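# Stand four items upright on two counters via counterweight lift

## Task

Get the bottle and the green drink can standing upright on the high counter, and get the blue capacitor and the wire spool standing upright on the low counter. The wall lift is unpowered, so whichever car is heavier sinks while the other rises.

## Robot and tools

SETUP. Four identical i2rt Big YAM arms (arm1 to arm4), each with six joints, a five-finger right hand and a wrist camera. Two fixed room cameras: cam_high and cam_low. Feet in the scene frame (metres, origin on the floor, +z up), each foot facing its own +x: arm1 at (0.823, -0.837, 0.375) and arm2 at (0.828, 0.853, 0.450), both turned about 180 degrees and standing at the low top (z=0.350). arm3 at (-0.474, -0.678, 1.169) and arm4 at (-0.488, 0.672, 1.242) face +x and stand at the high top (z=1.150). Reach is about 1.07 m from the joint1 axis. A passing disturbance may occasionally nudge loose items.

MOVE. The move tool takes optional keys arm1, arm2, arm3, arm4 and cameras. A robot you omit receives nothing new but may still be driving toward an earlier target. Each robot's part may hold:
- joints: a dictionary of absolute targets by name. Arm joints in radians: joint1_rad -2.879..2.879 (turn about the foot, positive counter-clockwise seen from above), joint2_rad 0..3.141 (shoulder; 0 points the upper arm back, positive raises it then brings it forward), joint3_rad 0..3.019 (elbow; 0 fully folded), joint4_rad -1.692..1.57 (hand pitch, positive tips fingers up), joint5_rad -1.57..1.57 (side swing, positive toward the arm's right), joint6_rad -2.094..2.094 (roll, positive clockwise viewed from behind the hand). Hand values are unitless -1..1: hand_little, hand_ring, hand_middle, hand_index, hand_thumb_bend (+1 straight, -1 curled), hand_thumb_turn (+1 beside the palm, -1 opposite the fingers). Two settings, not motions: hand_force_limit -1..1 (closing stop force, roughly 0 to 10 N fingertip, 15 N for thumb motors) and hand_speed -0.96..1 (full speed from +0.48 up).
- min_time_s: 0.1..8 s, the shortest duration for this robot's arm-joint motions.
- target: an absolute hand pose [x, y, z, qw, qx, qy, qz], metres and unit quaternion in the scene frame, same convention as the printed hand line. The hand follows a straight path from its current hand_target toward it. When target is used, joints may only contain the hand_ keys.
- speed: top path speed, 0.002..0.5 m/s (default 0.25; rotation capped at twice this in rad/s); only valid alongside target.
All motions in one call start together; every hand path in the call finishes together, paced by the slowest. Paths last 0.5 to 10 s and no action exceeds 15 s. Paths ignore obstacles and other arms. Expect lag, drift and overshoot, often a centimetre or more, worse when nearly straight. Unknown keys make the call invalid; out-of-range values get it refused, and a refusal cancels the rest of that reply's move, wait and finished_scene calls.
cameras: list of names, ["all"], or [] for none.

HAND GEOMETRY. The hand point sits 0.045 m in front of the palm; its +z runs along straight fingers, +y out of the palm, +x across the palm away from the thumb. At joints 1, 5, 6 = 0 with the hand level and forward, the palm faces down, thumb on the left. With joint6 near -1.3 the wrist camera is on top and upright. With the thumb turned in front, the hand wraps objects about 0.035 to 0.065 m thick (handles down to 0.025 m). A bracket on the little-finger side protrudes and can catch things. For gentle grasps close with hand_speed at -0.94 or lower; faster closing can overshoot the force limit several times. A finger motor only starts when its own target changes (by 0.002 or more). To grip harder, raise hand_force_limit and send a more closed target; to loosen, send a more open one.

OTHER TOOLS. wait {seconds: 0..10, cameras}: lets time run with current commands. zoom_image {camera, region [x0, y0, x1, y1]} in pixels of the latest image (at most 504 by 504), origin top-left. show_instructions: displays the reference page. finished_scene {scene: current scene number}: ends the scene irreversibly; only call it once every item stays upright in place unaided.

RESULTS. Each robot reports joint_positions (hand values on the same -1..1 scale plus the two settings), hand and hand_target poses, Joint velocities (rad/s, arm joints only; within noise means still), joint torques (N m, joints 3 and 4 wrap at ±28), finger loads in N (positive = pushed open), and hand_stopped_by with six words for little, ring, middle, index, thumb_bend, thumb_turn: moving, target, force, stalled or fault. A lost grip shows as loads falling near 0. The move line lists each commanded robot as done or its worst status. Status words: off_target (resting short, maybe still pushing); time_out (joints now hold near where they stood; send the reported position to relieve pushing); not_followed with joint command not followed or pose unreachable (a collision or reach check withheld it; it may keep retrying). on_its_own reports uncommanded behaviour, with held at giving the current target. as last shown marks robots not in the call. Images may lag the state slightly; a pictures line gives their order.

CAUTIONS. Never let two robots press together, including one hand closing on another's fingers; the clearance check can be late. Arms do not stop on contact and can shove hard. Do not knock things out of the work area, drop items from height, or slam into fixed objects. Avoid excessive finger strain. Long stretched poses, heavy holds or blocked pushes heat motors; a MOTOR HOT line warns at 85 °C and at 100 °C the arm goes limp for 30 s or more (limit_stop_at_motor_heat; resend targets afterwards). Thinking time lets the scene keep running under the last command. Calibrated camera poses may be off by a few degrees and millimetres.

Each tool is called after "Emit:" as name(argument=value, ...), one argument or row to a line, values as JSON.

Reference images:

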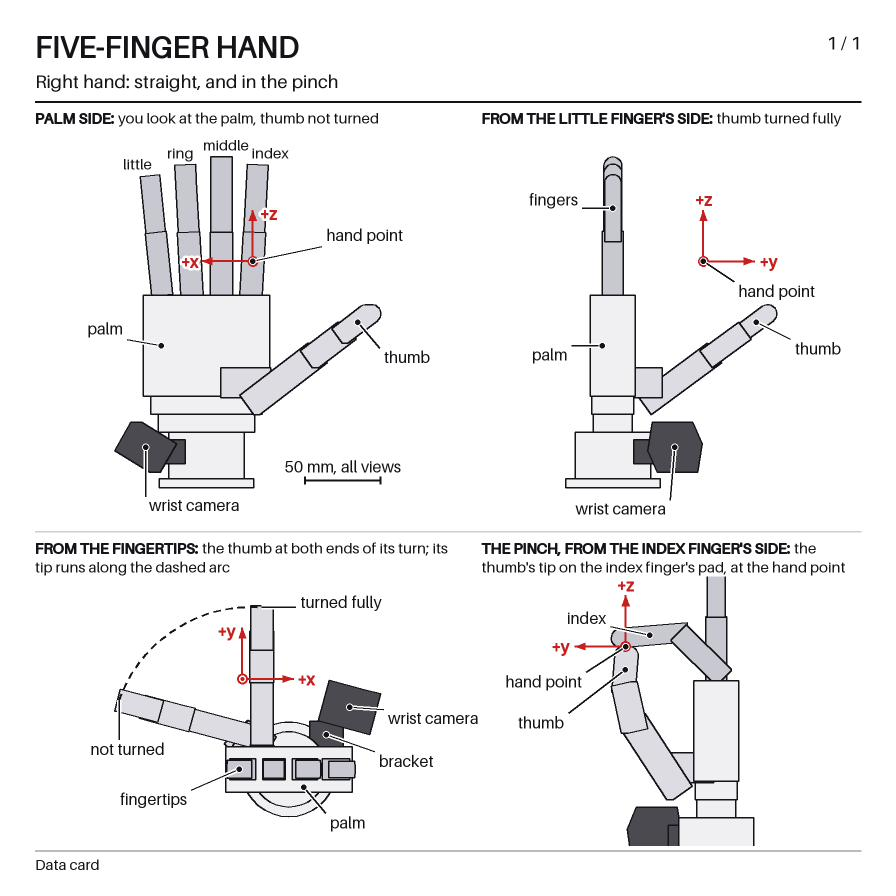

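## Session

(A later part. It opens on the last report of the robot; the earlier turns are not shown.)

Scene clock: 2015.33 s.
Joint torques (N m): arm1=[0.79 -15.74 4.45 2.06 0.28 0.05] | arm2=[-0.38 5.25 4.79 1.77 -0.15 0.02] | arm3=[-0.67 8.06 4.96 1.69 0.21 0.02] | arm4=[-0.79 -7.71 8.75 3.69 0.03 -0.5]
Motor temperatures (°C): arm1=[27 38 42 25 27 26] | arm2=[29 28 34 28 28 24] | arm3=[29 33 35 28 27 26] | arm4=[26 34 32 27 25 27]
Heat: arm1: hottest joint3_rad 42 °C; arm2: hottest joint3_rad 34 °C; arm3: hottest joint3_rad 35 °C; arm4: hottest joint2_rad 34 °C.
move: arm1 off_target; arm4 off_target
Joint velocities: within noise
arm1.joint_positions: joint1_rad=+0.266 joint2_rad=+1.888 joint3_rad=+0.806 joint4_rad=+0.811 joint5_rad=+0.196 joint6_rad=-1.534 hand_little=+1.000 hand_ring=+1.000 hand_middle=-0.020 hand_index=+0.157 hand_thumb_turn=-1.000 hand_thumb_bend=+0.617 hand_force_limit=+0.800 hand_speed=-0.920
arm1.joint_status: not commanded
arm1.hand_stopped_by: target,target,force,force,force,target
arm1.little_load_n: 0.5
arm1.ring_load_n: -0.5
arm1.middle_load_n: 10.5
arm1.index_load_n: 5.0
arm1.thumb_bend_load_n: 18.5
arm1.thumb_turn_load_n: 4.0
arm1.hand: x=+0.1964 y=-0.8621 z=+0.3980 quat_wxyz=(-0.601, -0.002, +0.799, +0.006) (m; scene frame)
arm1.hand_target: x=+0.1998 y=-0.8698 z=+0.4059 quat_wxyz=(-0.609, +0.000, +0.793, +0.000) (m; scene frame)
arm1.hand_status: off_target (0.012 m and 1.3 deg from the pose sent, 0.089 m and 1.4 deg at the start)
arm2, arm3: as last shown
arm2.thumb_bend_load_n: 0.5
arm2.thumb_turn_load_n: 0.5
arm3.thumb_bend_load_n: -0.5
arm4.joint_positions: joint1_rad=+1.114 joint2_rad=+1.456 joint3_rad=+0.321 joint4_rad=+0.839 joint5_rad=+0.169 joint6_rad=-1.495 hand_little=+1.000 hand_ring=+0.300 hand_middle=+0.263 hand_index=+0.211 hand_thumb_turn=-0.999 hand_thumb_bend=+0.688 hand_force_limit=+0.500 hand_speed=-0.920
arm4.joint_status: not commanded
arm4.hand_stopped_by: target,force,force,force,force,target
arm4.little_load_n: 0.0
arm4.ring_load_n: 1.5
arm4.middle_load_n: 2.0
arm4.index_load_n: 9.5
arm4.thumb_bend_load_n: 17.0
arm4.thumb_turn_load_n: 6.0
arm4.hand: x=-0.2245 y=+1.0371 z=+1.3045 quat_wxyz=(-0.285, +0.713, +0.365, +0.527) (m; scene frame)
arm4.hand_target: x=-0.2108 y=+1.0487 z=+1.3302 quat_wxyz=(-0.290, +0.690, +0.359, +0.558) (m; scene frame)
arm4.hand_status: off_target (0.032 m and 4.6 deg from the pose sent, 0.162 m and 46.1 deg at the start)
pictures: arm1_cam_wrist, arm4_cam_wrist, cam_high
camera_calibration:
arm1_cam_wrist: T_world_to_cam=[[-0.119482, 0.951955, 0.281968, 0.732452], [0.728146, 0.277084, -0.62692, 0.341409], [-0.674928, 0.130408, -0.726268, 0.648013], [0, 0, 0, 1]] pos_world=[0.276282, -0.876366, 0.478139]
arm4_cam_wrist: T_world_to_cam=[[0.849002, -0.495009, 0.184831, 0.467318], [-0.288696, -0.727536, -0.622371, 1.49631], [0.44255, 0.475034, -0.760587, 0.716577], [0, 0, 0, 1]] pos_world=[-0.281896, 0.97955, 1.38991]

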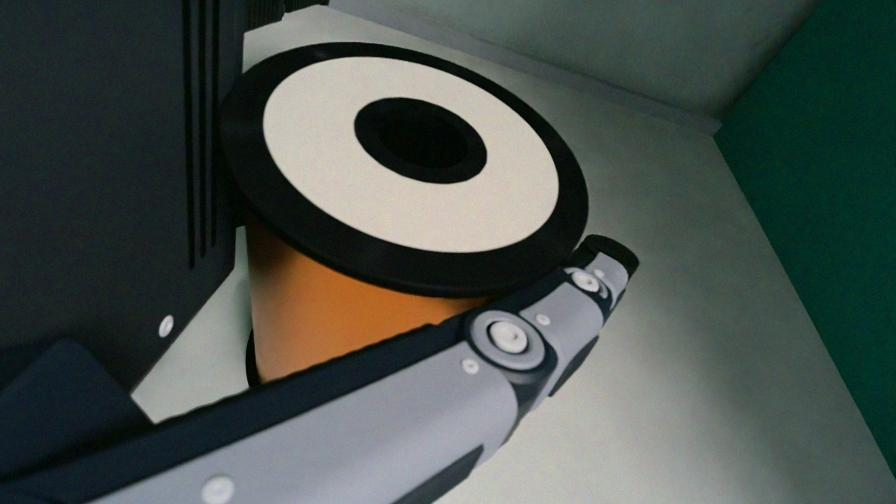

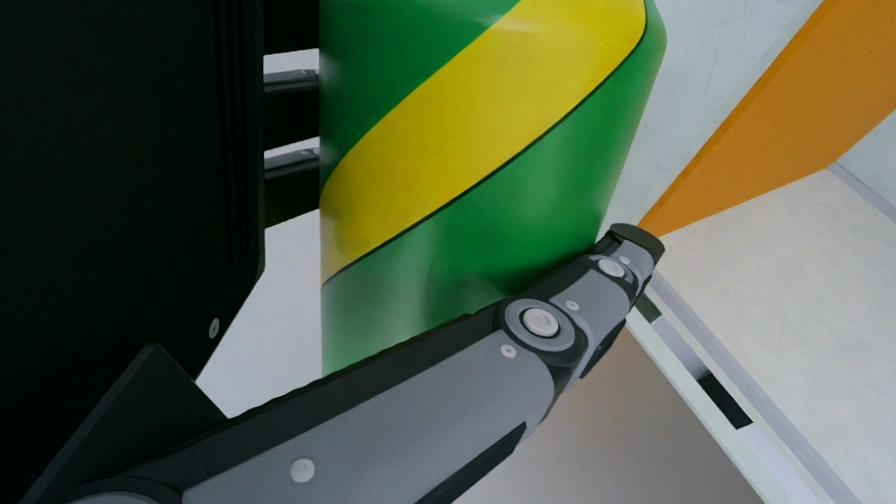

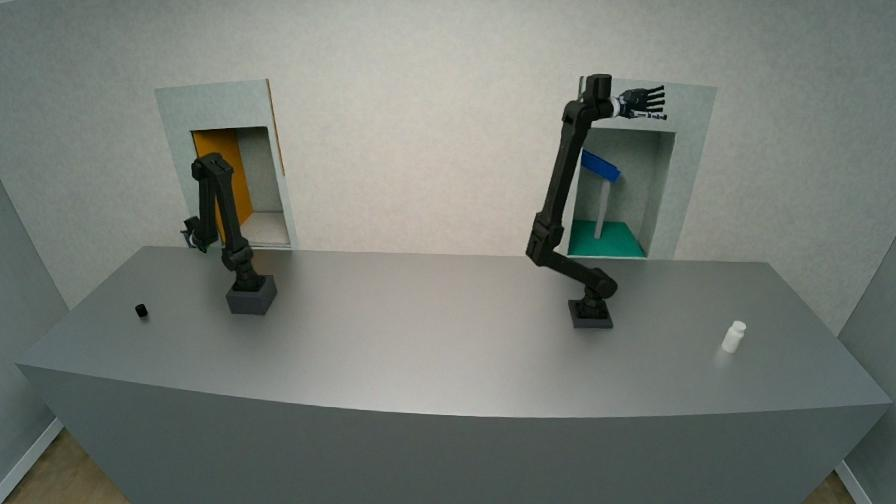

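Emit:
move(
  arm4={"target": [-0.20, 1.095, 1.30, -0.35972, 0.60159, 0.34733, 0.62305], "speed": 0.1},
  arm1={"target": [0.28, -0.872, 0.408, 0.60876, 0, -0.79336, 0], "speed": 0.08},
  cameras=["arm4_cam_wrist","arm1_cam_wrist","cam_high"],
)

Emit:
zoom_image(
  camera="cam_high",
  region=[120, 160, 280, 320],
)

Scene clock: 2057.73 s.
Joint torques (N m): arm1=[0.91 -13.16 3.86 2.22 0.25 0] | arm2=[-0.26 5.25 4.81 1.81 -0.12 0.02] | arm3=[-0.79 8.12 5.01 1.66 0.19 0.02] | arm4=[-0.97 -10.11 5.39 3.73 -0.07 -0.53]
Motor temperatures (°C): arm1=[27 37 38 25 27 26] | arm2=[29 28 34 28 28 24] | arm3=[29 33 35 28 27 26] | arm4=[26 33 34 28 25 27]
Heat: arm1: hottest joint3_rad 38 °C; arm2: hottest joint3_rad 34 °C; arm3: hottest joint3_rad 35 °C; arm4: hottest joint3_rad 34 °C.
move: arm1 off_target; arm4 off_target
Joint velocities: within noise
arm1.joint_positions: joint1_rad=+0.315 joint2_rad=+1.774 joint3_rad=+0.581 joint4_rad=+0.909 joint5_rad=+0.246 joint6_rad=-1.516 hand_little=+1.000 hand_ring=+1.000 hand_middle=-0.020 hand_index=+0.157 hand_thumb_turn=-1.000 hand_thumb_bend=+0.617 hand_force_limit=+0.800 hand_speed=-0.920
arm1.joint_status: not commanded
arm1.hand_stopped_by: target,target,force,force,force,target
arm1.little_load_n: 0.0
arm1.ring_load_n: 0.0
arm1.middle_load_n: 10.5
arm1.index_load_n: 5.5
arm1.thumb_bend_load_n: 18.0
arm1.thumb_turn_load_n: 4.5
arm1.hand: x=+0.2786 y=-0.8643 z=+0.3970 quat_wxyz=(-0.597, +0.000, +0.802, +0.007) (m; scene frame)
arm1.hand_target: x=+0.2798 y=-0.8720 z=+0.4078 quat_wxyz=(-0.609, +0.000, +0.793, +0.000) (m; scene frame)
arm1.hand_status: off_target (0.014 m and 1.8 deg from the pose sent, 0.085 m and 1.3 deg at the start)
arm2, arm3: as last shown
arm2.thumb_bend_load_n: 0.0
arm2.thumb_turn_load_n: 0.0
arm3.thumb_bend_load_n: 0.0
arm4.joint_positions: joint1_rad=+1.102 joint2_rad=+1.937 joint3_rad=+0.383 joint4_rad=+1.498 joint5_rad=+0.076 joint6_rad=-1.533 hand_little=+1.000 hand_ring=+0.300 hand_middle=+0.263 hand_index=+0.211 hand_thumb_turn=-0.999 hand_thumb_bend=+0.688 hand_force_limit=+0.500 hand_speed=-0.920
arm4.joint_status: not commanded
arm4.hand_stopped_by: target,force,force,force,force,target
arm4.little_load_n: 0.0
arm4.ring_load_n: 2.0
arm4.middle_load_n: 2.0
arm4.index_load_n: 9.5
arm4.thumb_bend_load_n: 17.0
arm4.thumb_turn_load_n: 6.5
arm4.hand: x=-0.2147 y=+1.0831 z=+1.2749 quat_wxyz=(-0.357, +0.631, +0.357, +0.589) (m; scene frame)
arm4.hand_target: x=-0.2009 y=+1.0935 z=+1.3001 quat_wxyz=(-0.359, +0.602, +0.347, +0.623) (m; scene frame)
arm4.hand_status: off_target (0.031 m and 5.2 deg from the pose sent, 0.063 m and 19.0 deg at the start)
pictures: arm1_cam_wrist, arm4_cam_wrist, cam_high
camera_calibration:
arm1_cam_wrist: T_world_to_cam=[[-0.118928, 0.952673, 0.279767, 0.745982], [0.735595, 0.273792, -0.619628, 0.273782], [-0.666901, 0.132104, -0.733343, 0.704996], [0, 0, 0, 1]] pos_world=[0.357489, -0.878769, 0.477945]
arm4_cam_wrist: T_world_to_cam=[[0.868818, -0.457763, 0.188701, 0.446266], [-0.146907, -0.602278, -0.784653, 1.61593], [0.472835, 0.653999, -0.590518, 0.263662], [0, 0, 0, 1]] pos_world=[-0.275001, 1.00509, 1.33943]

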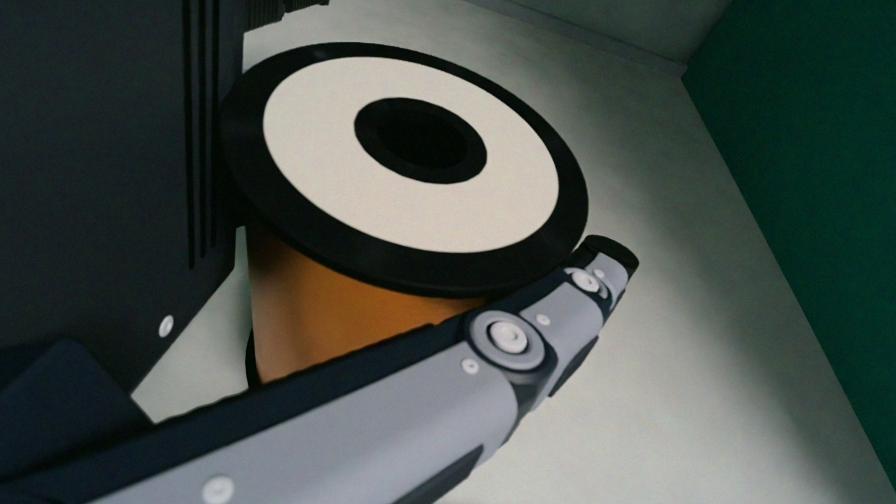

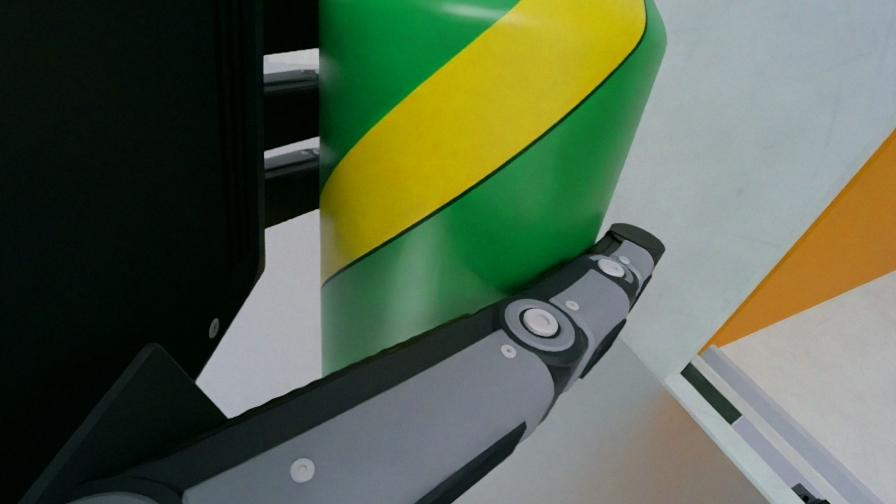

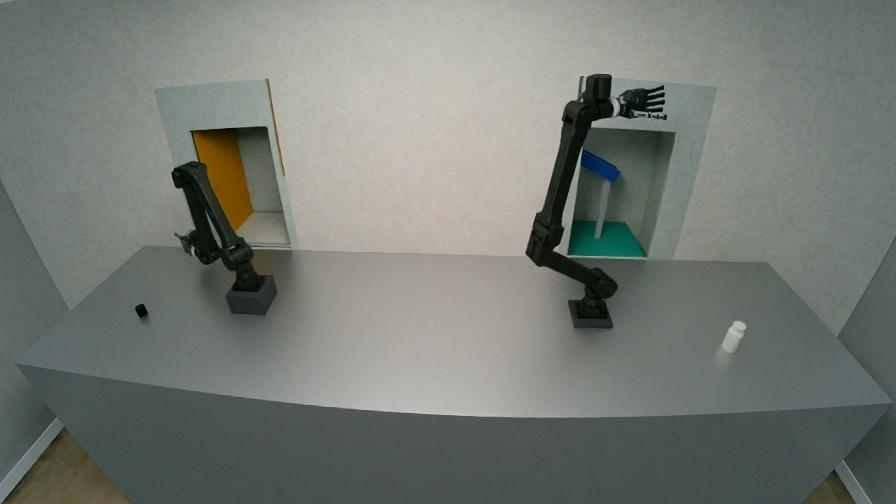

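Scaled by 3.150 from the camera's 896x504 image, which has a finer 1280x720 frame.

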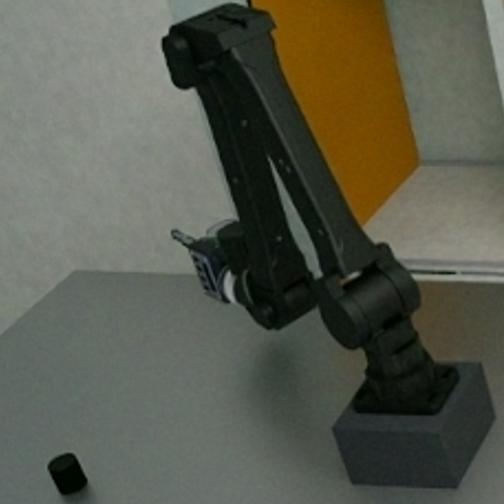

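Emit:
move(
  arm4={"target": [-0.178, 1.165, 1.262, -0.35972, 0.60159, 0.34733, 0.62305], "speed": 0.1},
  arm1={"target": [0.285, -0.872, 0.47, 0.65606, 0, -0.75471, 0], "speed": 0.08},
  cameras=["arm4_cam_wrist","arm1_cam_wrist","cam_high","cam_low"],
)

Emit:
zoom_image(
  camera="cam_high",
  region=[120, 160, 280, 320],
)

Emit:
zoom_image(
  camera="cam_low",
  region=[250, 260, 410, 420],
)

Scene clock: 2082.73 s.
Joint torques (N m): arm1=[0.79 -13.45 6 3 0.18 -0.35] | arm2=[-0.26 5.36 4.81 1.78 -0.13 0.02] | arm3=[-0.67 7.71 4.94 1.72 0.21 0.06] | arm4=[1.32 -13.86 6.09 2.45 0.04 -0.51]
Motor temperatures (°C): arm1=[27 36 36 25 27 26] | arm2=[29 28 34 28 28 24] | arm3=[29 33 35 28 27 26] | arm4=[26 34 33 28 25 27]
Heat: arm1: hottest joint2_rad 36 °C; arm2: hottest joint3_rad 34 °C; arm3: hottest joint3_rad 35 °C; arm4: hottest joint2_rad 34 °C.
move: arm1 off_target; arm4 off_target
Joint velocities: within noise
arm1.joint_positions: joint1_rad=+0.326 joint2_rad=+1.660 joint3_rad=+0.525 joint4_rad=+0.919 joint5_rad=+0.265 joint6_rad=-1.511 hand_little=+1.000 hand_ring=+1.000 hand_middle=-0.020 hand_index=+0.157 hand_thumb_turn=-1.000 hand_thumb_bend=+0.617 hand_force_limit=+0.800 hand_speed=-0.920
arm1.joint_status: not commanded
arm1.hand_stopped_by: target,target,force,force,force,target
arm1.little_load_n: 0.0
arm1.ring_load_n: 0.0
arm1.middle_load_n: 10.0
arm1.index_load_n: 4.0
arm1.thumb_bend_load_n: 18.0
arm1.thumb_turn_load_n: 4.5
arm1.hand: x=+0.2937 y=-0.8628 z=+0.4362 quat_wxyz=(-0.624, +0.009, +0.781, +0.003) (m; scene frame)
arm1.hand_target: x=+0.2855 y=-0.8717 z=+0.4694 quat_wxyz=(-0.656, +0.001, +0.755, +0.000) (m; scene frame)
arm1.hand_status: off_target (0.036 m and 4.9 deg from the pose sent, 0.074 m and 8.7 deg at the start)
arm2, arm3: as last shown
arm3.thumb_turn_load_n: 0.0
arm4.joint_positions: joint1_rad=+1.102 joint2_rad=+2.114 joint3_rad=+0.604 joint4_rad=+1.486 joint5_rad=+0.099 joint6_rad=-1.533 hand_little=+1.000 hand_ring=+0.300 hand_middle=+0.263 hand_index=+0.211 hand_thumb_turn=-0.999 hand_thumb_bend=+0.688 hand_force_limit=+0.500 hand_speed=-0.920
arm4.joint_status: not commanded
arm4.hand_stopped_by: target,force,force,force,force,target
arm4.little_load_n: 0.0
arm4.ring_load_n: 2.0
arm4.middle_load_n: 2.0
arm4.index_load_n: 9.5
arm4.thumb_bend_load_n: 17.0
arm4.thumb_turn_load_n: 6.5
arm4.hand: x=-0.1805 y=+1.1461 z=+1.2442 quat_wxyz=(-0.356, +0.626, +0.343, +0.603) (m; scene frame)
arm4.hand_target: x=-0.1787 y=+1.1641 z=+1.2625 quat_wxyz=(-0.360, +0.602, +0.347, +0.623) (m; scene frame)
arm4.hand_status: off_target (0.026 m and 3.6 deg from the pose sent, 0.091 m and 5.3 deg at the start)
pictures: arm1_cam_wrist, arm4_cam_wrist, cam_high, cam_low
camera_calibration:
arm1_cam_wrist: T_world_to_cam=[[-0.0915905, 0.958213, 0.270995, 0.735934], [0.694168, 0.256555, -0.67254, 0.306902], [-0.713962, 0.126518, -0.688659, 0.733215], [0, 0, 0, 1]] pos_world=[0.377851, -0.876684, 0.511905]
arm4_cam_wrist: T_world_to_cam=[[0.855404, -0.482866, 0.187416, 0.479066], [-0.148868, -0.575762, -0.80395, 1.62805], [0.496107, 0.659802, -0.564393, 0.15318], [0, 0, 0, 1]] pos_world=[-0.243423, 1.06763, 1.30554]

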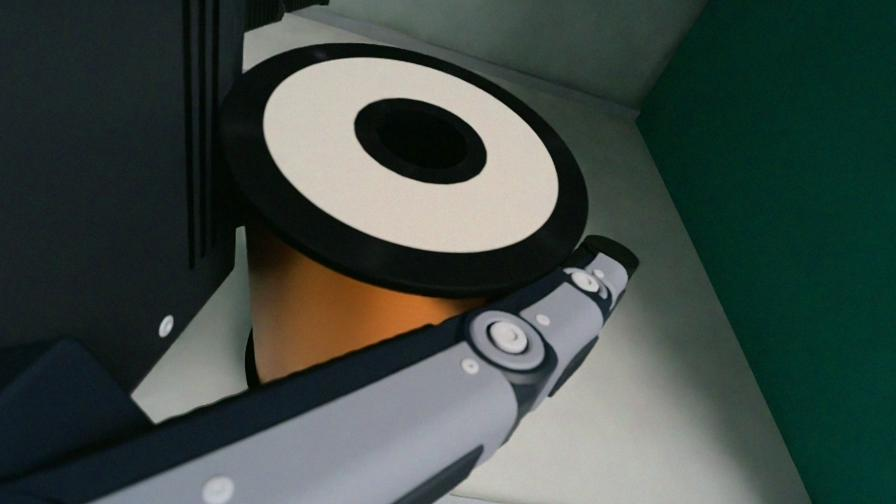

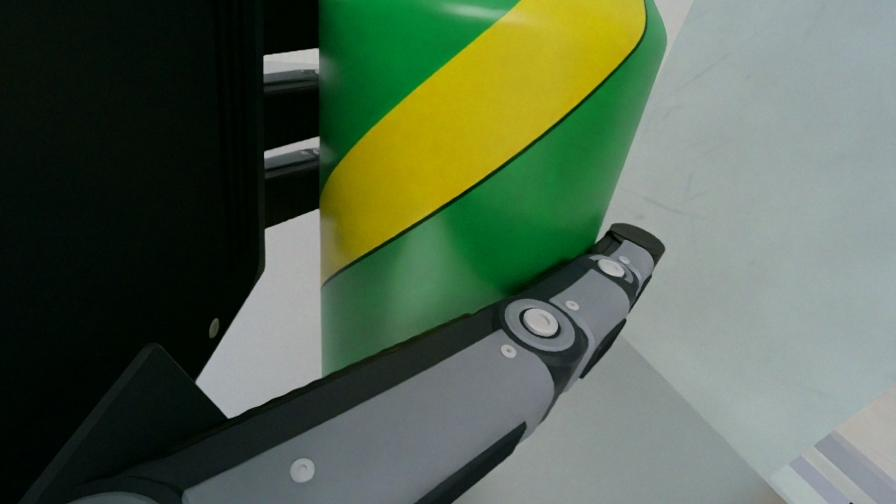

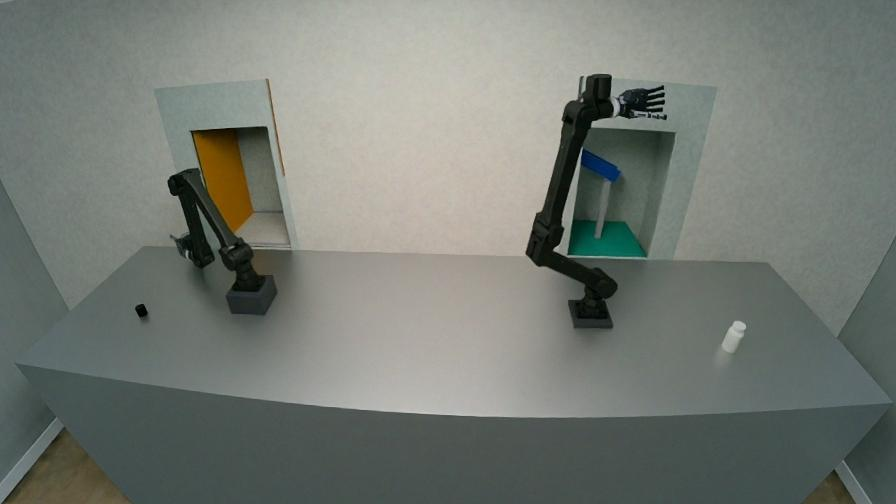

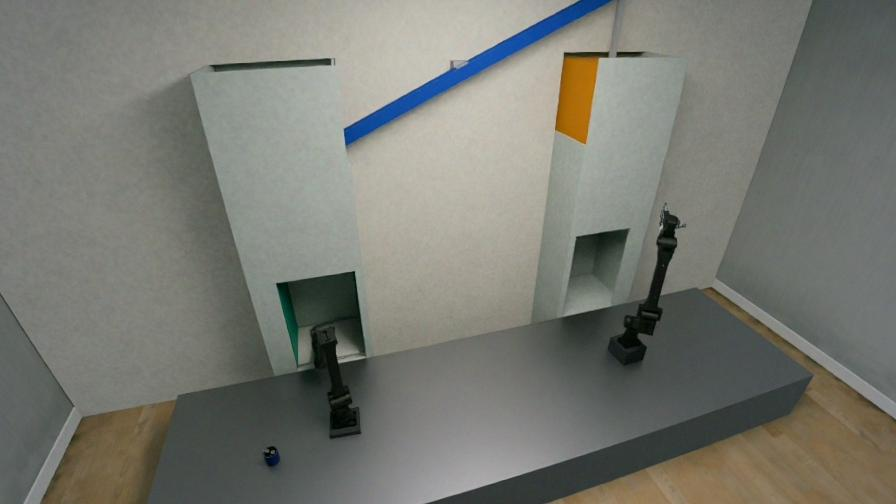

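Scaled by 3.150 from the camera's 896x504 image, which has a finer 1280x720 frame.

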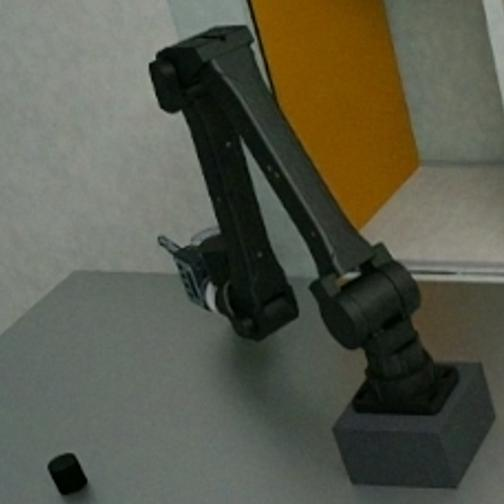

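Scaled by 3.150 from the camera's 896x504 image, which has a finer 1280x720 frame.

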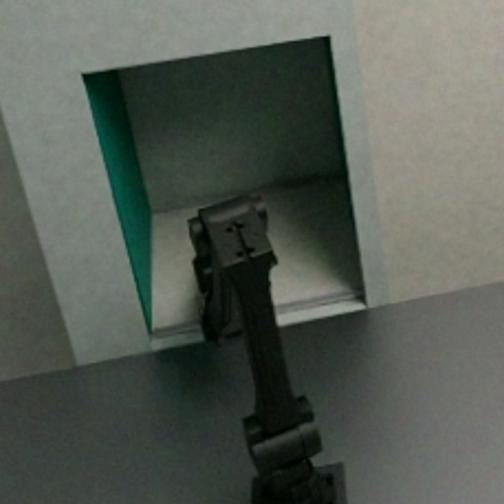

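Emit:
move(
  arm4={"target": [-0.178, 1.165, 1.237, -0.35972, 0.60159, 0.34733, 0.62305], "speed": 0.06},
  arm1={"target": [0.43, -0.875, 0.50, 0.65606, 0, -0.75471, 0], "speed": 0.1},
  cameras=["arm4_cam_wrist","arm1_cam_wrist"],
)

Emit:
move(
  arm4={"target": [-0.178, 1.165, 1.224, -0.35972, 0.60159, 0.34733, 0.62305], "speed": 0.04},
  cameras=["arm4_cam_wrist","cam_high"],
)

Scene clock: 2093.57 s.
Joint torques (N m): arm1=[0.79 -6.12 7.41 1.95 0.22 -0.18] | arm2=[-0.32 5.19 4.81 1.81 -0.13 0.03] | arm3=[-1.03 8 4.96 1.73 0.19 0.03] | arm4=[0.79 -13.68 5.08 3.45 0 -0.44]
Motor temperatures (°C): arm1=[27 36 36 25 27 26] | arm2=[29 28 34 28 28 24] | arm3=[29 33 35 28 27 26] | arm4=[26 34 33 28 25 27]
Heat: arm1: hottest joint2_rad 36 °C; arm2: hottest joint3_rad 34 °C; arm3: hottest joint3_rad 35 °C; arm4: hottest joint2_rad 34 °C.
move: arm1 off_target; arm4 off_target
Joint velocities: within noise
arm1.joint_positions: joint1_rad=+0.512 joint2_rad=+1.168 joint3_rad=+0.191 joint4_rad=+0.784 joint5_rad=+0.448 joint6_rad=-1.502 hand_little=+1.000 hand_ring=+1.000 hand_middle=-0.020 hand_index=+0.157 hand_thumb_turn=-1.000 hand_thumb_bend=+0.617 hand_force_limit=+0.800 hand_speed=-0.920
arm1.joint_status: not commanded
arm1.hand_stopped_by: target,target,force,force,force,target
arm1.little_load_n: 0.0
arm1.ring_load_n: 0.0
arm1.middle_load_n: 10.0
arm1.index_load_n: 4.0
arm1.thumb_bend_load_n: 18.0
arm1.thumb_turn_load_n: 4.5
arm1.hand: x=+0.4345 y=-0.8674 z=+0.4812 quat_wxyz=(-0.638, +0.001, +0.770, +0.008) (m; scene frame)
arm1.hand_target: x=+0.4299 y=-0.8748 z=+0.4996 quat_wxyz=(-0.656, +0.000, +0.755, +0.000) (m; scene frame)
arm1.hand_status: off_target (0.021 m and 2.9 deg from the pose sent, 0.151 m and 4.9 deg at the start)
arm2, arm3: as last shown
arm2.middle_load_n: 0.5
arm4.joint_positions: joint1_rad=+1.102 joint2_rad=+2.196 joint3_rad=+0.633 joint4_rad=+1.523 joint5_rad=+0.101 joint6_rad=-1.538 hand_little=+1.000 hand_ring=+0.300 hand_middle=+0.263 hand_index=+0.211 hand_thumb_turn=-0.999 hand_thumb_bend=+0.688 hand_force_limit=+0.500 hand_speed=-0.920
arm4.joint_status: not commanded
arm4.hand_stopped_by: target,force,force,force,force,target
arm4.little_load_n: 0.0
arm4.ring_load_n: 2.0
arm4.middle_load_n: 2.0
arm4.index_load_n: 9.0
arm4.thumb_bend_load_n: 17.5
arm4.thumb_turn_load_n: 5.5
arm4.hand: x=-0.1791 y=+1.1478 z=+1.2180 quat_wxyz=(-0.351, +0.630, +0.347, +0.600) (m; scene frame)
arm4.hand_target: x=-0.1787 y=+1.1641 z=+1.2371 quat_wxyz=(-0.360, +0.602, +0.347, +0.623) (m; scene frame)
arm4.hand_status: off_target (0.026 m and 4.3 deg from the pose sent, 0.020 m and 3.6 deg at the start)
pictures: arm1_cam_wrist, arm4_cam_wrist
camera_calibration:
arm1_cam_wrist: T_world_to_cam=[[-0.0865286, 0.952908, 0.290652, 0.724932], [0.668771, 0.2718, -0.692005, 0.274237], [-0.738416, 0.134501, -0.660796, 0.869432], [0, 0, 0, 1]] pos_world=[0.521329, -0.88227, 0.553588]
arm4_cam_wrist: T_world_to_cam=[[0.855289, -0.480952, 0.192787, 0.474903], [-0.152225, -0.588878, -0.793757, 1.6102], [0.495287, 0.649544, -0.576874, 0.163444], [0, 0, 0, 1]] pos_world=[-0.242018, 1.07046, 1.28084]

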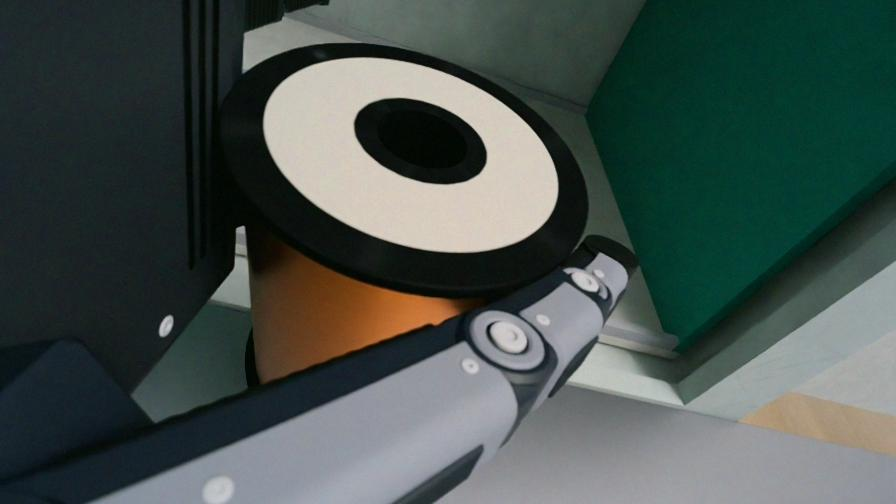

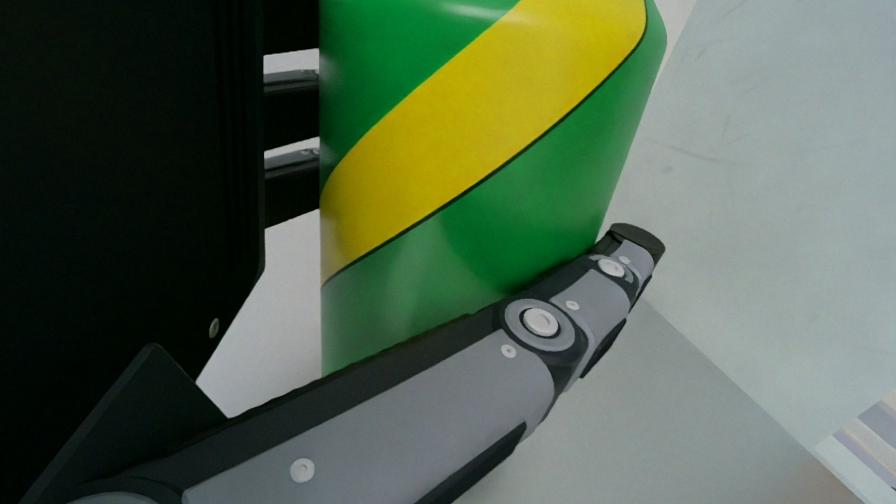

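Scene clock: 2094.53 s.
Joint torques (N m): arm1=[0.73 -6.12 7.41 1.92 0.22 -0.18] | arm2=[-0.32 5.3 4.81 1.83 -0.14 0.01] | arm3=[-0.85 7.71 5.05 1.72 0.18 0.03] | arm4=[1.08 -12.92 4.55 3.02 -0.01 -0.37]
Motor temperatures (°C): arm1=[27 36 36 25 27 26] | arm2=[29 28 34 28 28 24] | arm3=[29 33 35 28 27 26] | arm4=[26 34 33 28 25 27]
Heat: arm1: hottest joint2_rad 36 °C; arm2: hottest joint3_rad 34 °C; arm3: hottest joint3_rad 35 °C; arm4: hottest joint2_rad 34 °C.
move: arm4 off_target
Joint velocities: within noise
arm1, arm2, arm3: as last shown
arm1.joint_positions: joint1_rad=+0.512 joint2_rad=+1.167 joint3_rad=+0.191 joint4_rad=+0.784 joint5_rad=+0.448 joint6_rad=-1.502 hand_little=+1.000 hand_ring=+1.000 hand_middle=-0.020 hand_index=+0.157 hand_thumb_turn=-1.000 hand_thumb_bend=+0.617 hand_force_limit=+0.800 hand_speed=-0.920
arm1.hand: x=+0.4345 y=-0.8674 z=+0.4813 quat_wxyz=(-0.638, +0.001, +0.770, +0.008) (m; scene frame)
arm1.hand_target: x=+0.4299 y=-0.8748 z=+0.4997 quat_wxyz=(-0.656, +0.000, +0.755, +0.000) (m; scene frame)
arm2.middle_load_n: 0.0
arm3.thumb_turn_load_n: 0.5
arm4.joint_positions: joint1_rad=+1.102 joint2_rad=+2.224 joint3_rad=+0.653 joint4_rad=+1.557 joint5_rad=+0.101 joint6_rad=-1.546 hand_little=+1.000 hand_ring=+0.300 hand_middle=+0.263 hand_index=+0.211 hand_thumb_turn=-1.000 hand_thumb_bend=+0.688 hand_force_limit=+0.500 hand_speed=-0.920
arm4.joint_status: not commanded
arm4.hand_stopped_by: target,force,force,force,force,target
arm4.little_load_n: 0.0
arm4.ring_load_n: 2.5
arm4.middle_load_n: 1.5
arm4.index_load_n: 8.5
arm4.thumb_bend_load_n: 17.5
arm4.thumb_turn_load_n: 4.5
arm4.hand: x=-0.1766 y=+1.1524 z=+1.2172 quat_wxyz=(-0.354, +0.621, +0.345, +0.608) (m; scene frame)
arm4.hand_target: x=-0.1783 y=+1.1646 z=+1.2241 quat_wxyz=(-0.358, +0.604, +0.348, +0.621) (m; scene frame)
arm4.hand_status: off_target (0.014 m and 2.9 deg from the pose sent, 0.018 m and 4.3 deg at the start; a joint's target at an end of its range on 20 of 29 steps)
pictures: arm4_cam_wrist, cam_high
camera_calibration:
arm4_cam_wrist: T_world_to_cam=[[0.851723, -0.484722, 0.199026, 0.471225], [-0.13788, -0.573763, -0.807332, 1.61427], [0.505526, 0.660182, -0.555521, 0.122385], [0, 0, 0, 1]] pos_world=[-0.240647, 1.07382, 1.27745]

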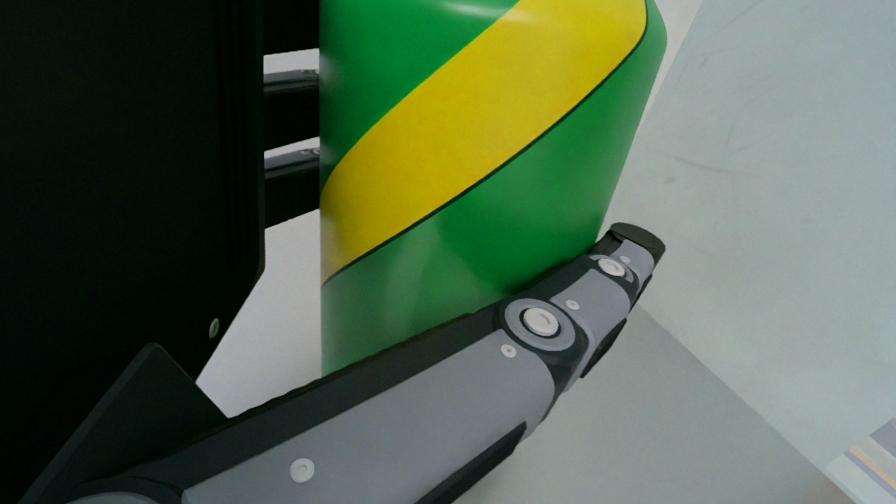

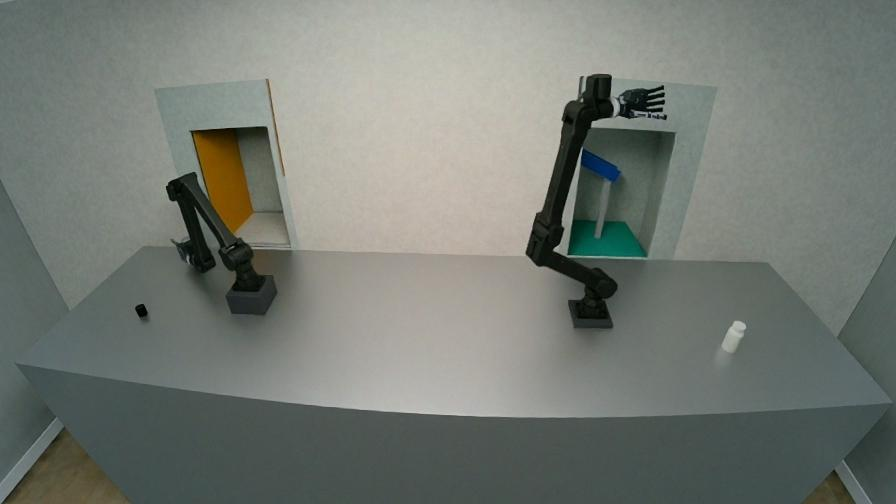

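Emit:
move(
  arm4={"target": [-0.178, 1.163, 1.208, -0.35355, 0.61237, 0.35355, 0.61237], "speed": 0.03},
  cameras=["arm4_cam_wrist"],
)

Scene clock: 2101.70 s.
Joint torques (N m): arm1=[0.79 -6.12 7.41 1.92 0.22 -0.18] | arm2=[-0.26 5.36 4.78 1.8 -0.14 0.02] | arm3=[-0.67 7.71 4.97 1.66 0.2 0.06] | arm4=[0.91 -11.87 4.03 2.39 -0.15 -0.22]
Motor temperatures (°C): arm1=[27 35 37 25 27 26] | arm2=[29 28 34 28 28 24] | arm3=[29 33 35 28 27 26] | arm4=[26 34 33 28 25 27]
Heat: arm1: hottest joint3_rad 37 °C; arm2: hottest joint3_rad 34 °C; arm3: hottest joint3_rad 35 °C; arm4: hottest joint2_rad 34 °C.
move: arm4 off_target
Joint velocities: within noise
arm1, arm2, arm3: as last shown
arm2.thumb_turn_load_n: 0.5
arm3.thumb_turn_load_n: 0.0
arm4.joint_positions: joint1_rad=+1.102 joint2_rad=+2.240 joint3_rad=+0.666 joint4_rad=+1.568 joint5_rad=+0.101 joint6_rad=-1.559 hand_little=+1.000 hand_ring=+0.300 hand_middle=+0.263 hand_index=+0.211 hand_thumb_turn=-1.000 hand_thumb_bend=+0.688 hand_force_limit=+0.500 hand_speed=-0.920
arm4.joint_status: not commanded
arm4.hand_stopped_by: target,force,force,force,force,target
arm4.little_load_n: 0.0
arm4.ring_load_n: 1.5
arm4.middle_load_n: 1.0
arm4.index_load_n: 7.5
arm4.thumb_bend_load_n: 14.5
arm4.thumb_turn_load_n: 1.5
arm4.hand: x=-0.1749 y=+1.1551 z=+1.2155 quat_wxyz=(-0.352, +0.616, +0.347, +0.613) (m; scene frame)
arm4.hand_target: x=-0.1783 y=+1.1626 z=+1.2080 quat_wxyz=(-0.354, +0.613, +0.354, +0.612) (m; scene frame)
arm4.hand_status: off_target (0.011 m and 0.9 deg from the pose sent, 0.014 m and 1.5 deg at the start)
pictures: arm4_cam_wrist
camera_calibration:
arm4_cam_wrist: T_world_to_cam=[[0.848789, -0.484784, 0.211049, 0.456359], [-0.12609, -0.573237, -0.80963, 1.61895], [0.513477, 0.660594, -0.547683, 0.110137], [0, 0, 0, 1]] pos_world=[-0.239771, 1.07652, 1.27476]

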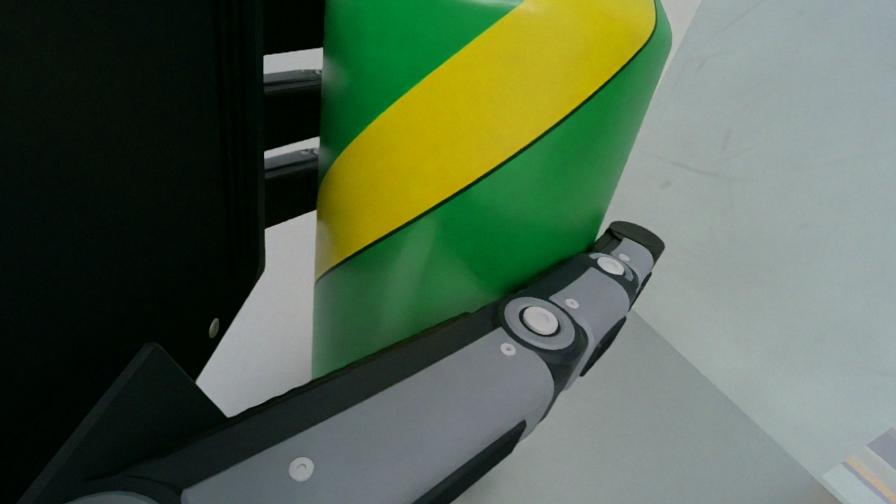

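Emit:
move(
  arm4={"target": [-0.178, 1.163, 1.198, -0.35355, 0.61237, 0.35355, 0.61237], "speed": 0.03},
  cameras=["arm4_cam_wrist"],
)

Scene clock: 2114.37 s.
Joint torques (N m): arm1=[0.73 -6.07 7.41 1.92 0.22 -0.18] | arm2=[-0.38 5.48 4.79 1.8 -0.14 0.02] | arm3=[-0.56 7.88 4.9 1.74 0.2 0.04] | arm4=[1.14 -11.34 3.59 1.88 -0.1 -0.08]
Motor temperatures (°C): arm1=[27 35 38 25 27 26] | arm2=[29 28 34 28 28 24] | arm3=[29 33 35 28 27 26] | arm4=[26 34 32 27 25 27]
Heat: arm1: hottest joint3_rad 38 °C; arm2: hottest joint3_rad 34 °C; arm3: hottest joint3_rad 35 °C; arm4: hottest joint2_rad 34 °C.
move: arm4 off_target
Joint velocities: within noise
arm1: as last shown
arm2.joint_positions: joint1_rad=-0.688 joint2_rad=+0.599 joint3_rad=+1.978 joint4_rad=-1.291 joint5_rad=+0.003 joint6_rad=-1.552 hand_little=+1.000 hand_ring=+1.000 hand_middle=+1.000 hand_index=+1.000 hand_thumb_turn=-1.000 hand_thumb_bend=+1.000 hand_force_limit=+0.400 hand_speed=-0.700
arm2.joint_status: not commanded
arm2.hand_stopped_by: target,target,target,target,target,target
arm2.little_load_n: 0.0
arm2.ring_load_n: 0.0
arm2.middle_load_n: 0.0
arm2.index_load_n: 0.0
arm2.thumb_bend_load_n: 0.0
arm2.thumb_turn_load_n: 0.0
arm2.hand: x=+0.7874 y=+0.9652 z=+1.2146 quat_wxyz=(+0.702, -0.217, -0.644, -0.214) (m; scene frame)
arm2.hand_target: x=+0.7941 y=+0.9608 z=+1.2194 quat_wxyz=(+0.706, -0.221, -0.638, -0.215) (m; scene frame)
arm2.hand_status: not commanded
arm3.joint_positions: joint1_rad=-1.135 joint2_rad=+0.585 joint3_rad=+1.985 joint4_rad=-1.288 joint5_rad=-0.003 joint6_rad=-1.559 hand_little=+1.000 hand_ring=+1.000 hand_middle=+1.000 hand_index=+1.000 hand_thumb_turn=-1.000 hand_thumb_bend=+1.000 hand_force_limit=+0.800 hand_speed=+0.100
arm3.joint_status: not commanded
arm3.hand_stopped_by: target,target,target,target,target,target
arm3.little_load_n: 0.0
arm3.ring_load_n: 0.0
arm3.middle_load_n: 0.0
arm3.index_load_n: 0.0
arm3.thumb_bend_load_n: 0.0
arm3.thumb_turn_load_n: 0.0
arm3.hand: x=-0.4958 y=-0.7768 z=+1.9398 quat_wxyz=(+0.397, +0.560, -0.364, +0.630) (m; scene frame)
arm3.hand_target: x=-0.4954 y=-0.7797 z=+1.9404 quat_wxyz=(+0.396, +0.559, -0.371, +0.627) (m; scene frame)
arm3.hand_status: not commanded
arm4.joint_positions: joint1_rad=+1.102 joint2_rad=+2.257 joint3_rad=+0.680 joint4_rad=+1.584 joint5_rad=+0.101 joint6_rad=-1.568 hand_little=+1.000 hand_ring=+0.300 hand_middle=+0.263 hand_index=+0.211 hand_thumb_turn=-1.000 hand_thumb_bend=+0.688 hand_force_limit=+0.500 hand_speed=-0.920
arm4.joint_status: not commanded
arm4.hand_stopped_by: target,force,force,force,force,target
arm4.little_load_n: 0.0
arm4.ring_load_n: 0.5
arm4.middle_load_n: 0.5
arm4.index_load_n: 7.0
arm4.thumb_bend_load_n: 13.0
arm4.thumb_turn_load_n: -1.0
arm4.hand: x=-0.1731 y=+1.1582 z=+1.2146 quat_wxyz=(-0.352, +0.611, +0.347, +0.618) (m; scene frame)
arm4.hand_target: x=-0.1783 y=+1.1626 z=+1.1984 quat_wxyz=(-0.352, +0.615, +0.355, +0.610) (m; scene frame)
arm4.hand_status: off_target (0.018 m and 1.0 deg from the pose sent, 0.020 m and 0.9 deg at the start; a joint's target at an end of its range on 25 of 29 steps)
pictures: arm4_cam_wrist
camera_calibration:
arm4_cam_wrist: T_world_to_cam=[[0.845965, -0.486385, 0.218568, 0.448824], [-0.115333, -0.567082, -0.815546, 1.62213], [0.520616, 0.664716, -0.535828, 0.0887219], [0, 0, 0, 1]] pos_world=[-0.238793, 1.07921, 1.27237]

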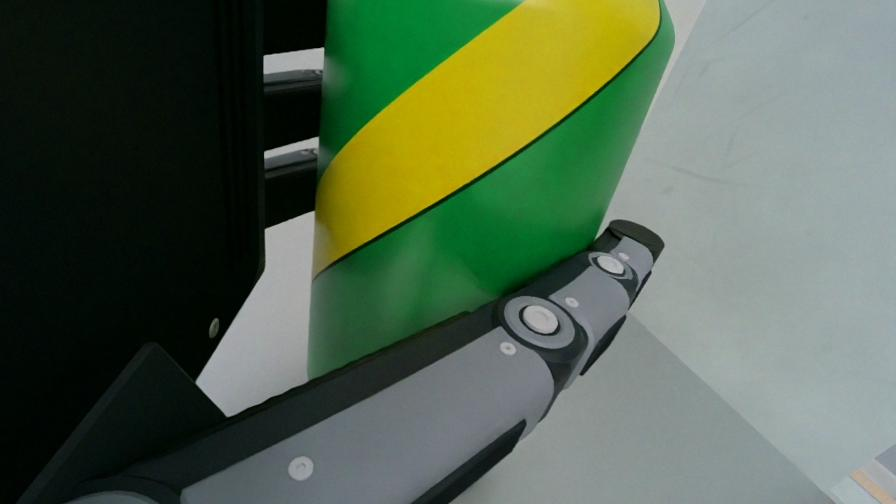

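Emit:
move(
  arm4={"target": [-0.168, 1.168, 1.219, -0.35355, 0.61237, 0.35355, 0.61237], "speed": 0.04},
)

Emit:
move(
  arm4={"joints": {"hand_ring": 1, "hand_middle": 1, "hand_index": 1, "hand_thumb_bend": 1, "hand_speed": -0.8}},
  cameras=["arm4_cam_wrist","cam_high"],
)

Emit:
zoom_image(
  camera="cam_high",
  region=[120, 180, 260, 320],
)

Scene clock: 2131.40 s.
Joint torques (N m): arm1=[0.73 -6.12 7.41 1.92 0.22 -0.18] | arm2=[-0.15 5.25 4.82 1.8 -0.13 0.01] | arm3=[-0.56 7.77 4.9 1.62 0.21 0.04] | arm4=[-0.5 -15.15 3.88 1.51 -0.28 -0.09]
Motor temperatures (°C): arm1=[27 34 38 25 27 26] | arm2=[29 28 34 28 28 24] | arm3=[29 33 35 28 27 26] | arm4=[26 34 32 27 25 27]
Heat: arm1: hottest joint3_rad 38 °C; arm2: hottest joint3_rad 34 °C; arm3: hottest joint3_rad 35 °C; arm4: hottest joint2_rad 34 °C.
move: arm4 done
Joint velocities: within noise
arm1, arm2, arm3: as last shown
arm2.middle_load_n: 0.5
arm2.thumb_turn_load_n: 0.5
arm3.ring_load_n: -0.5
arm3.thumb_turn_load_n: 0.5
arm4.joint_positions: joint1_rad=+1.101 joint2_rad=+2.237 joint3_rad=+0.680 joint4_rad=+1.546 joint5_rad=+0.087 joint6_rad=-1.571 hand_little=+1.000 hand_ring=+0.300 hand_middle=+0.263 hand_index=+0.211 hand_thumb_turn=-1.000 hand_thumb_bend=+0.688 hand_force_limit=+0.500 hand_speed=-0.920
arm4.joint_status: not commanded
arm4.hand_stopped_by: target,force,force,force,force,target
arm4.little_load_n: 0.0
arm4.ring_load_n: 0.5
arm4.middle_load_n: 0.0
arm4.index_load_n: 8.0
arm4.thumb_bend_load_n: 12.5
arm4.thumb_turn_load_n: -0.5
arm4.hand: x=-0.1740 y=+1.1619 z=+1.2156 quat_wxyz=(-0.351, +0.613, +0.356, +0.611) (m; scene frame)
arm4.hand_target: x=-0.1680 y=+1.1678 z=+1.2192 quat_wxyz=(-0.354, +0.612, +0.354, +0.612) (m; scene frame)
arm4.hand_status: done (0.009 m and 0.5 deg from the pose sent, 0.012 m and 1.1 deg at the start)
pictures: none

Scene clock: 2133.30 s.
Joint torques (N m): arm1=[0.73 -6.12 7.41 1.92 0.22 -0.18] | arm2=[-0.38 5.36 4.82 1.78 -0.14 0.03] | arm3=[-0.73 8.06 4.93 1.73 0.19 0.01] | arm4=[-0.73 -15.38 3.84 1.66 -0.08 -0.06]
Motor temperatures (°C): arm1=[27 34 38 25 27 26] | arm2=[29 28 34 28 28 24] | arm3=[29 33 35 28 27 26] | arm4=[26 35 32 27 25 27]
Heat: arm1: hottest joint3_rad 38 °C; arm2: hottest joint3_rad 34 °C; arm3: hottest joint3_rad 35 °C; arm4: hottest joint2_rad 35 °C.
move: arm4 done
Joint velocities: within noise
arm1, arm2, arm3: as last shown
arm2.middle_load_n: 0.0
arm2.thumb_turn_load_n: 0.0
arm3.ring_load_n: 0.0
arm4.joint_positions: joint1_rad=+1.101 joint2_rad=+2.237 joint3_rad=+0.681 joint4_rad=+1.538 joint5_rad=+0.081 joint6_rad=-1.571 hand_little=+1.000 hand_ring=+1.000 hand_middle=+1.000 hand_index=+1.000 hand_thumb_turn=-1.000 hand_thumb_bend=+1.000 hand_force_limit=+0.500 hand_speed=-0.800
arm4.joint_status: all done
arm4.hand_stopped_by: target,target,target,target,target,target
arm4.little_load_n: 0.0
arm4.ring_load_n: 0.0
arm4.middle_load_n: 0.0
arm4.index_load_n: 0.0
arm4.thumb_bend_load_n: 0.0
arm4.thumb_turn_load_n: 0.5
arm4.hand: x=-0.1748 y=+1.1627 z=+1.2135 quat_wxyz=(-0.351, +0.615, +0.360, +0.608) (m; scene frame)
arm4.hand_target: x=-0.1681 y=+1.1678 z=+1.2191 quat_wxyz=(-0.354, +0.612, +0.354, +0.612) (m; scene frame)
arm4.hand_status: not commanded
pictures: arm4_cam_wrist, cam_high
camera_calibration:
arm4_cam_wrist: T_world_to_cam=[[0.856931, -0.464159, 0.22411, 0.422007], [-0.11071, -0.590406, -0.799477, 1.632], [0.5034, 0.660286, -0.557325, 0.11428], [0, 0, 0, 1]] pos_world=[-0.238481, 1.08396, 1.27386]

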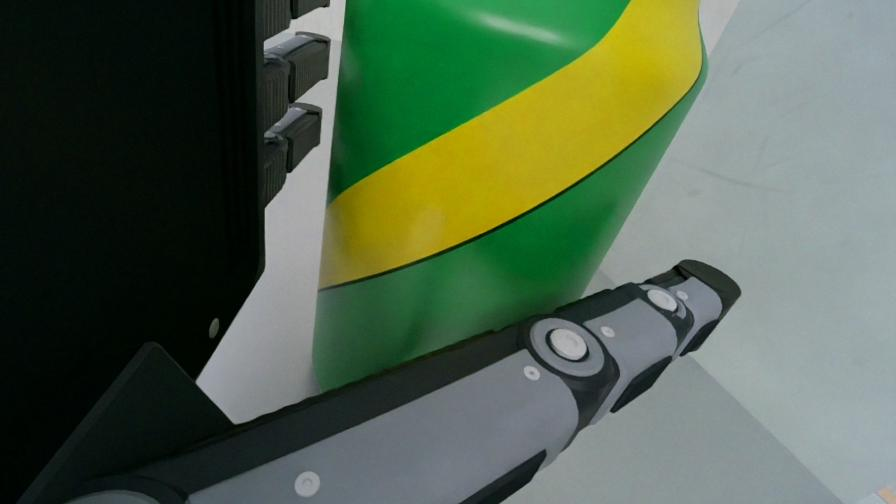

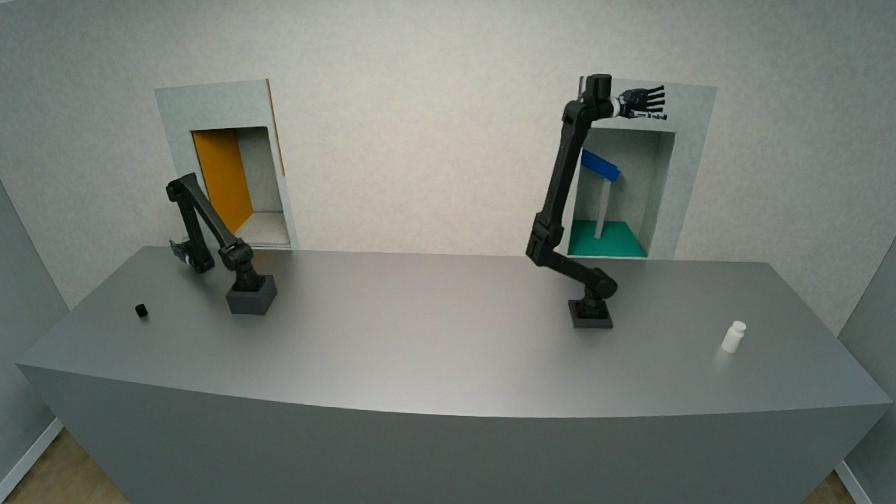

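Scaled by 3.600 from the camera's 896x504 image, which has a finer 1280x720 frame.

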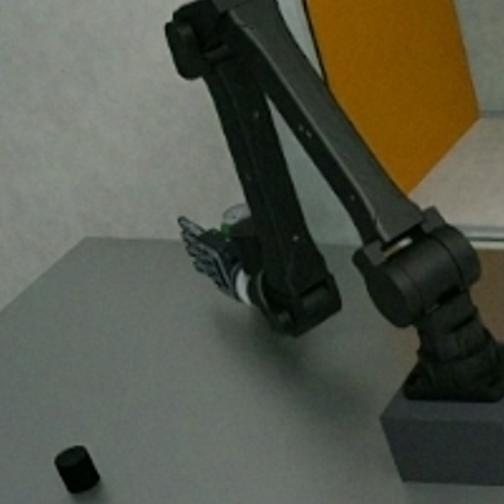

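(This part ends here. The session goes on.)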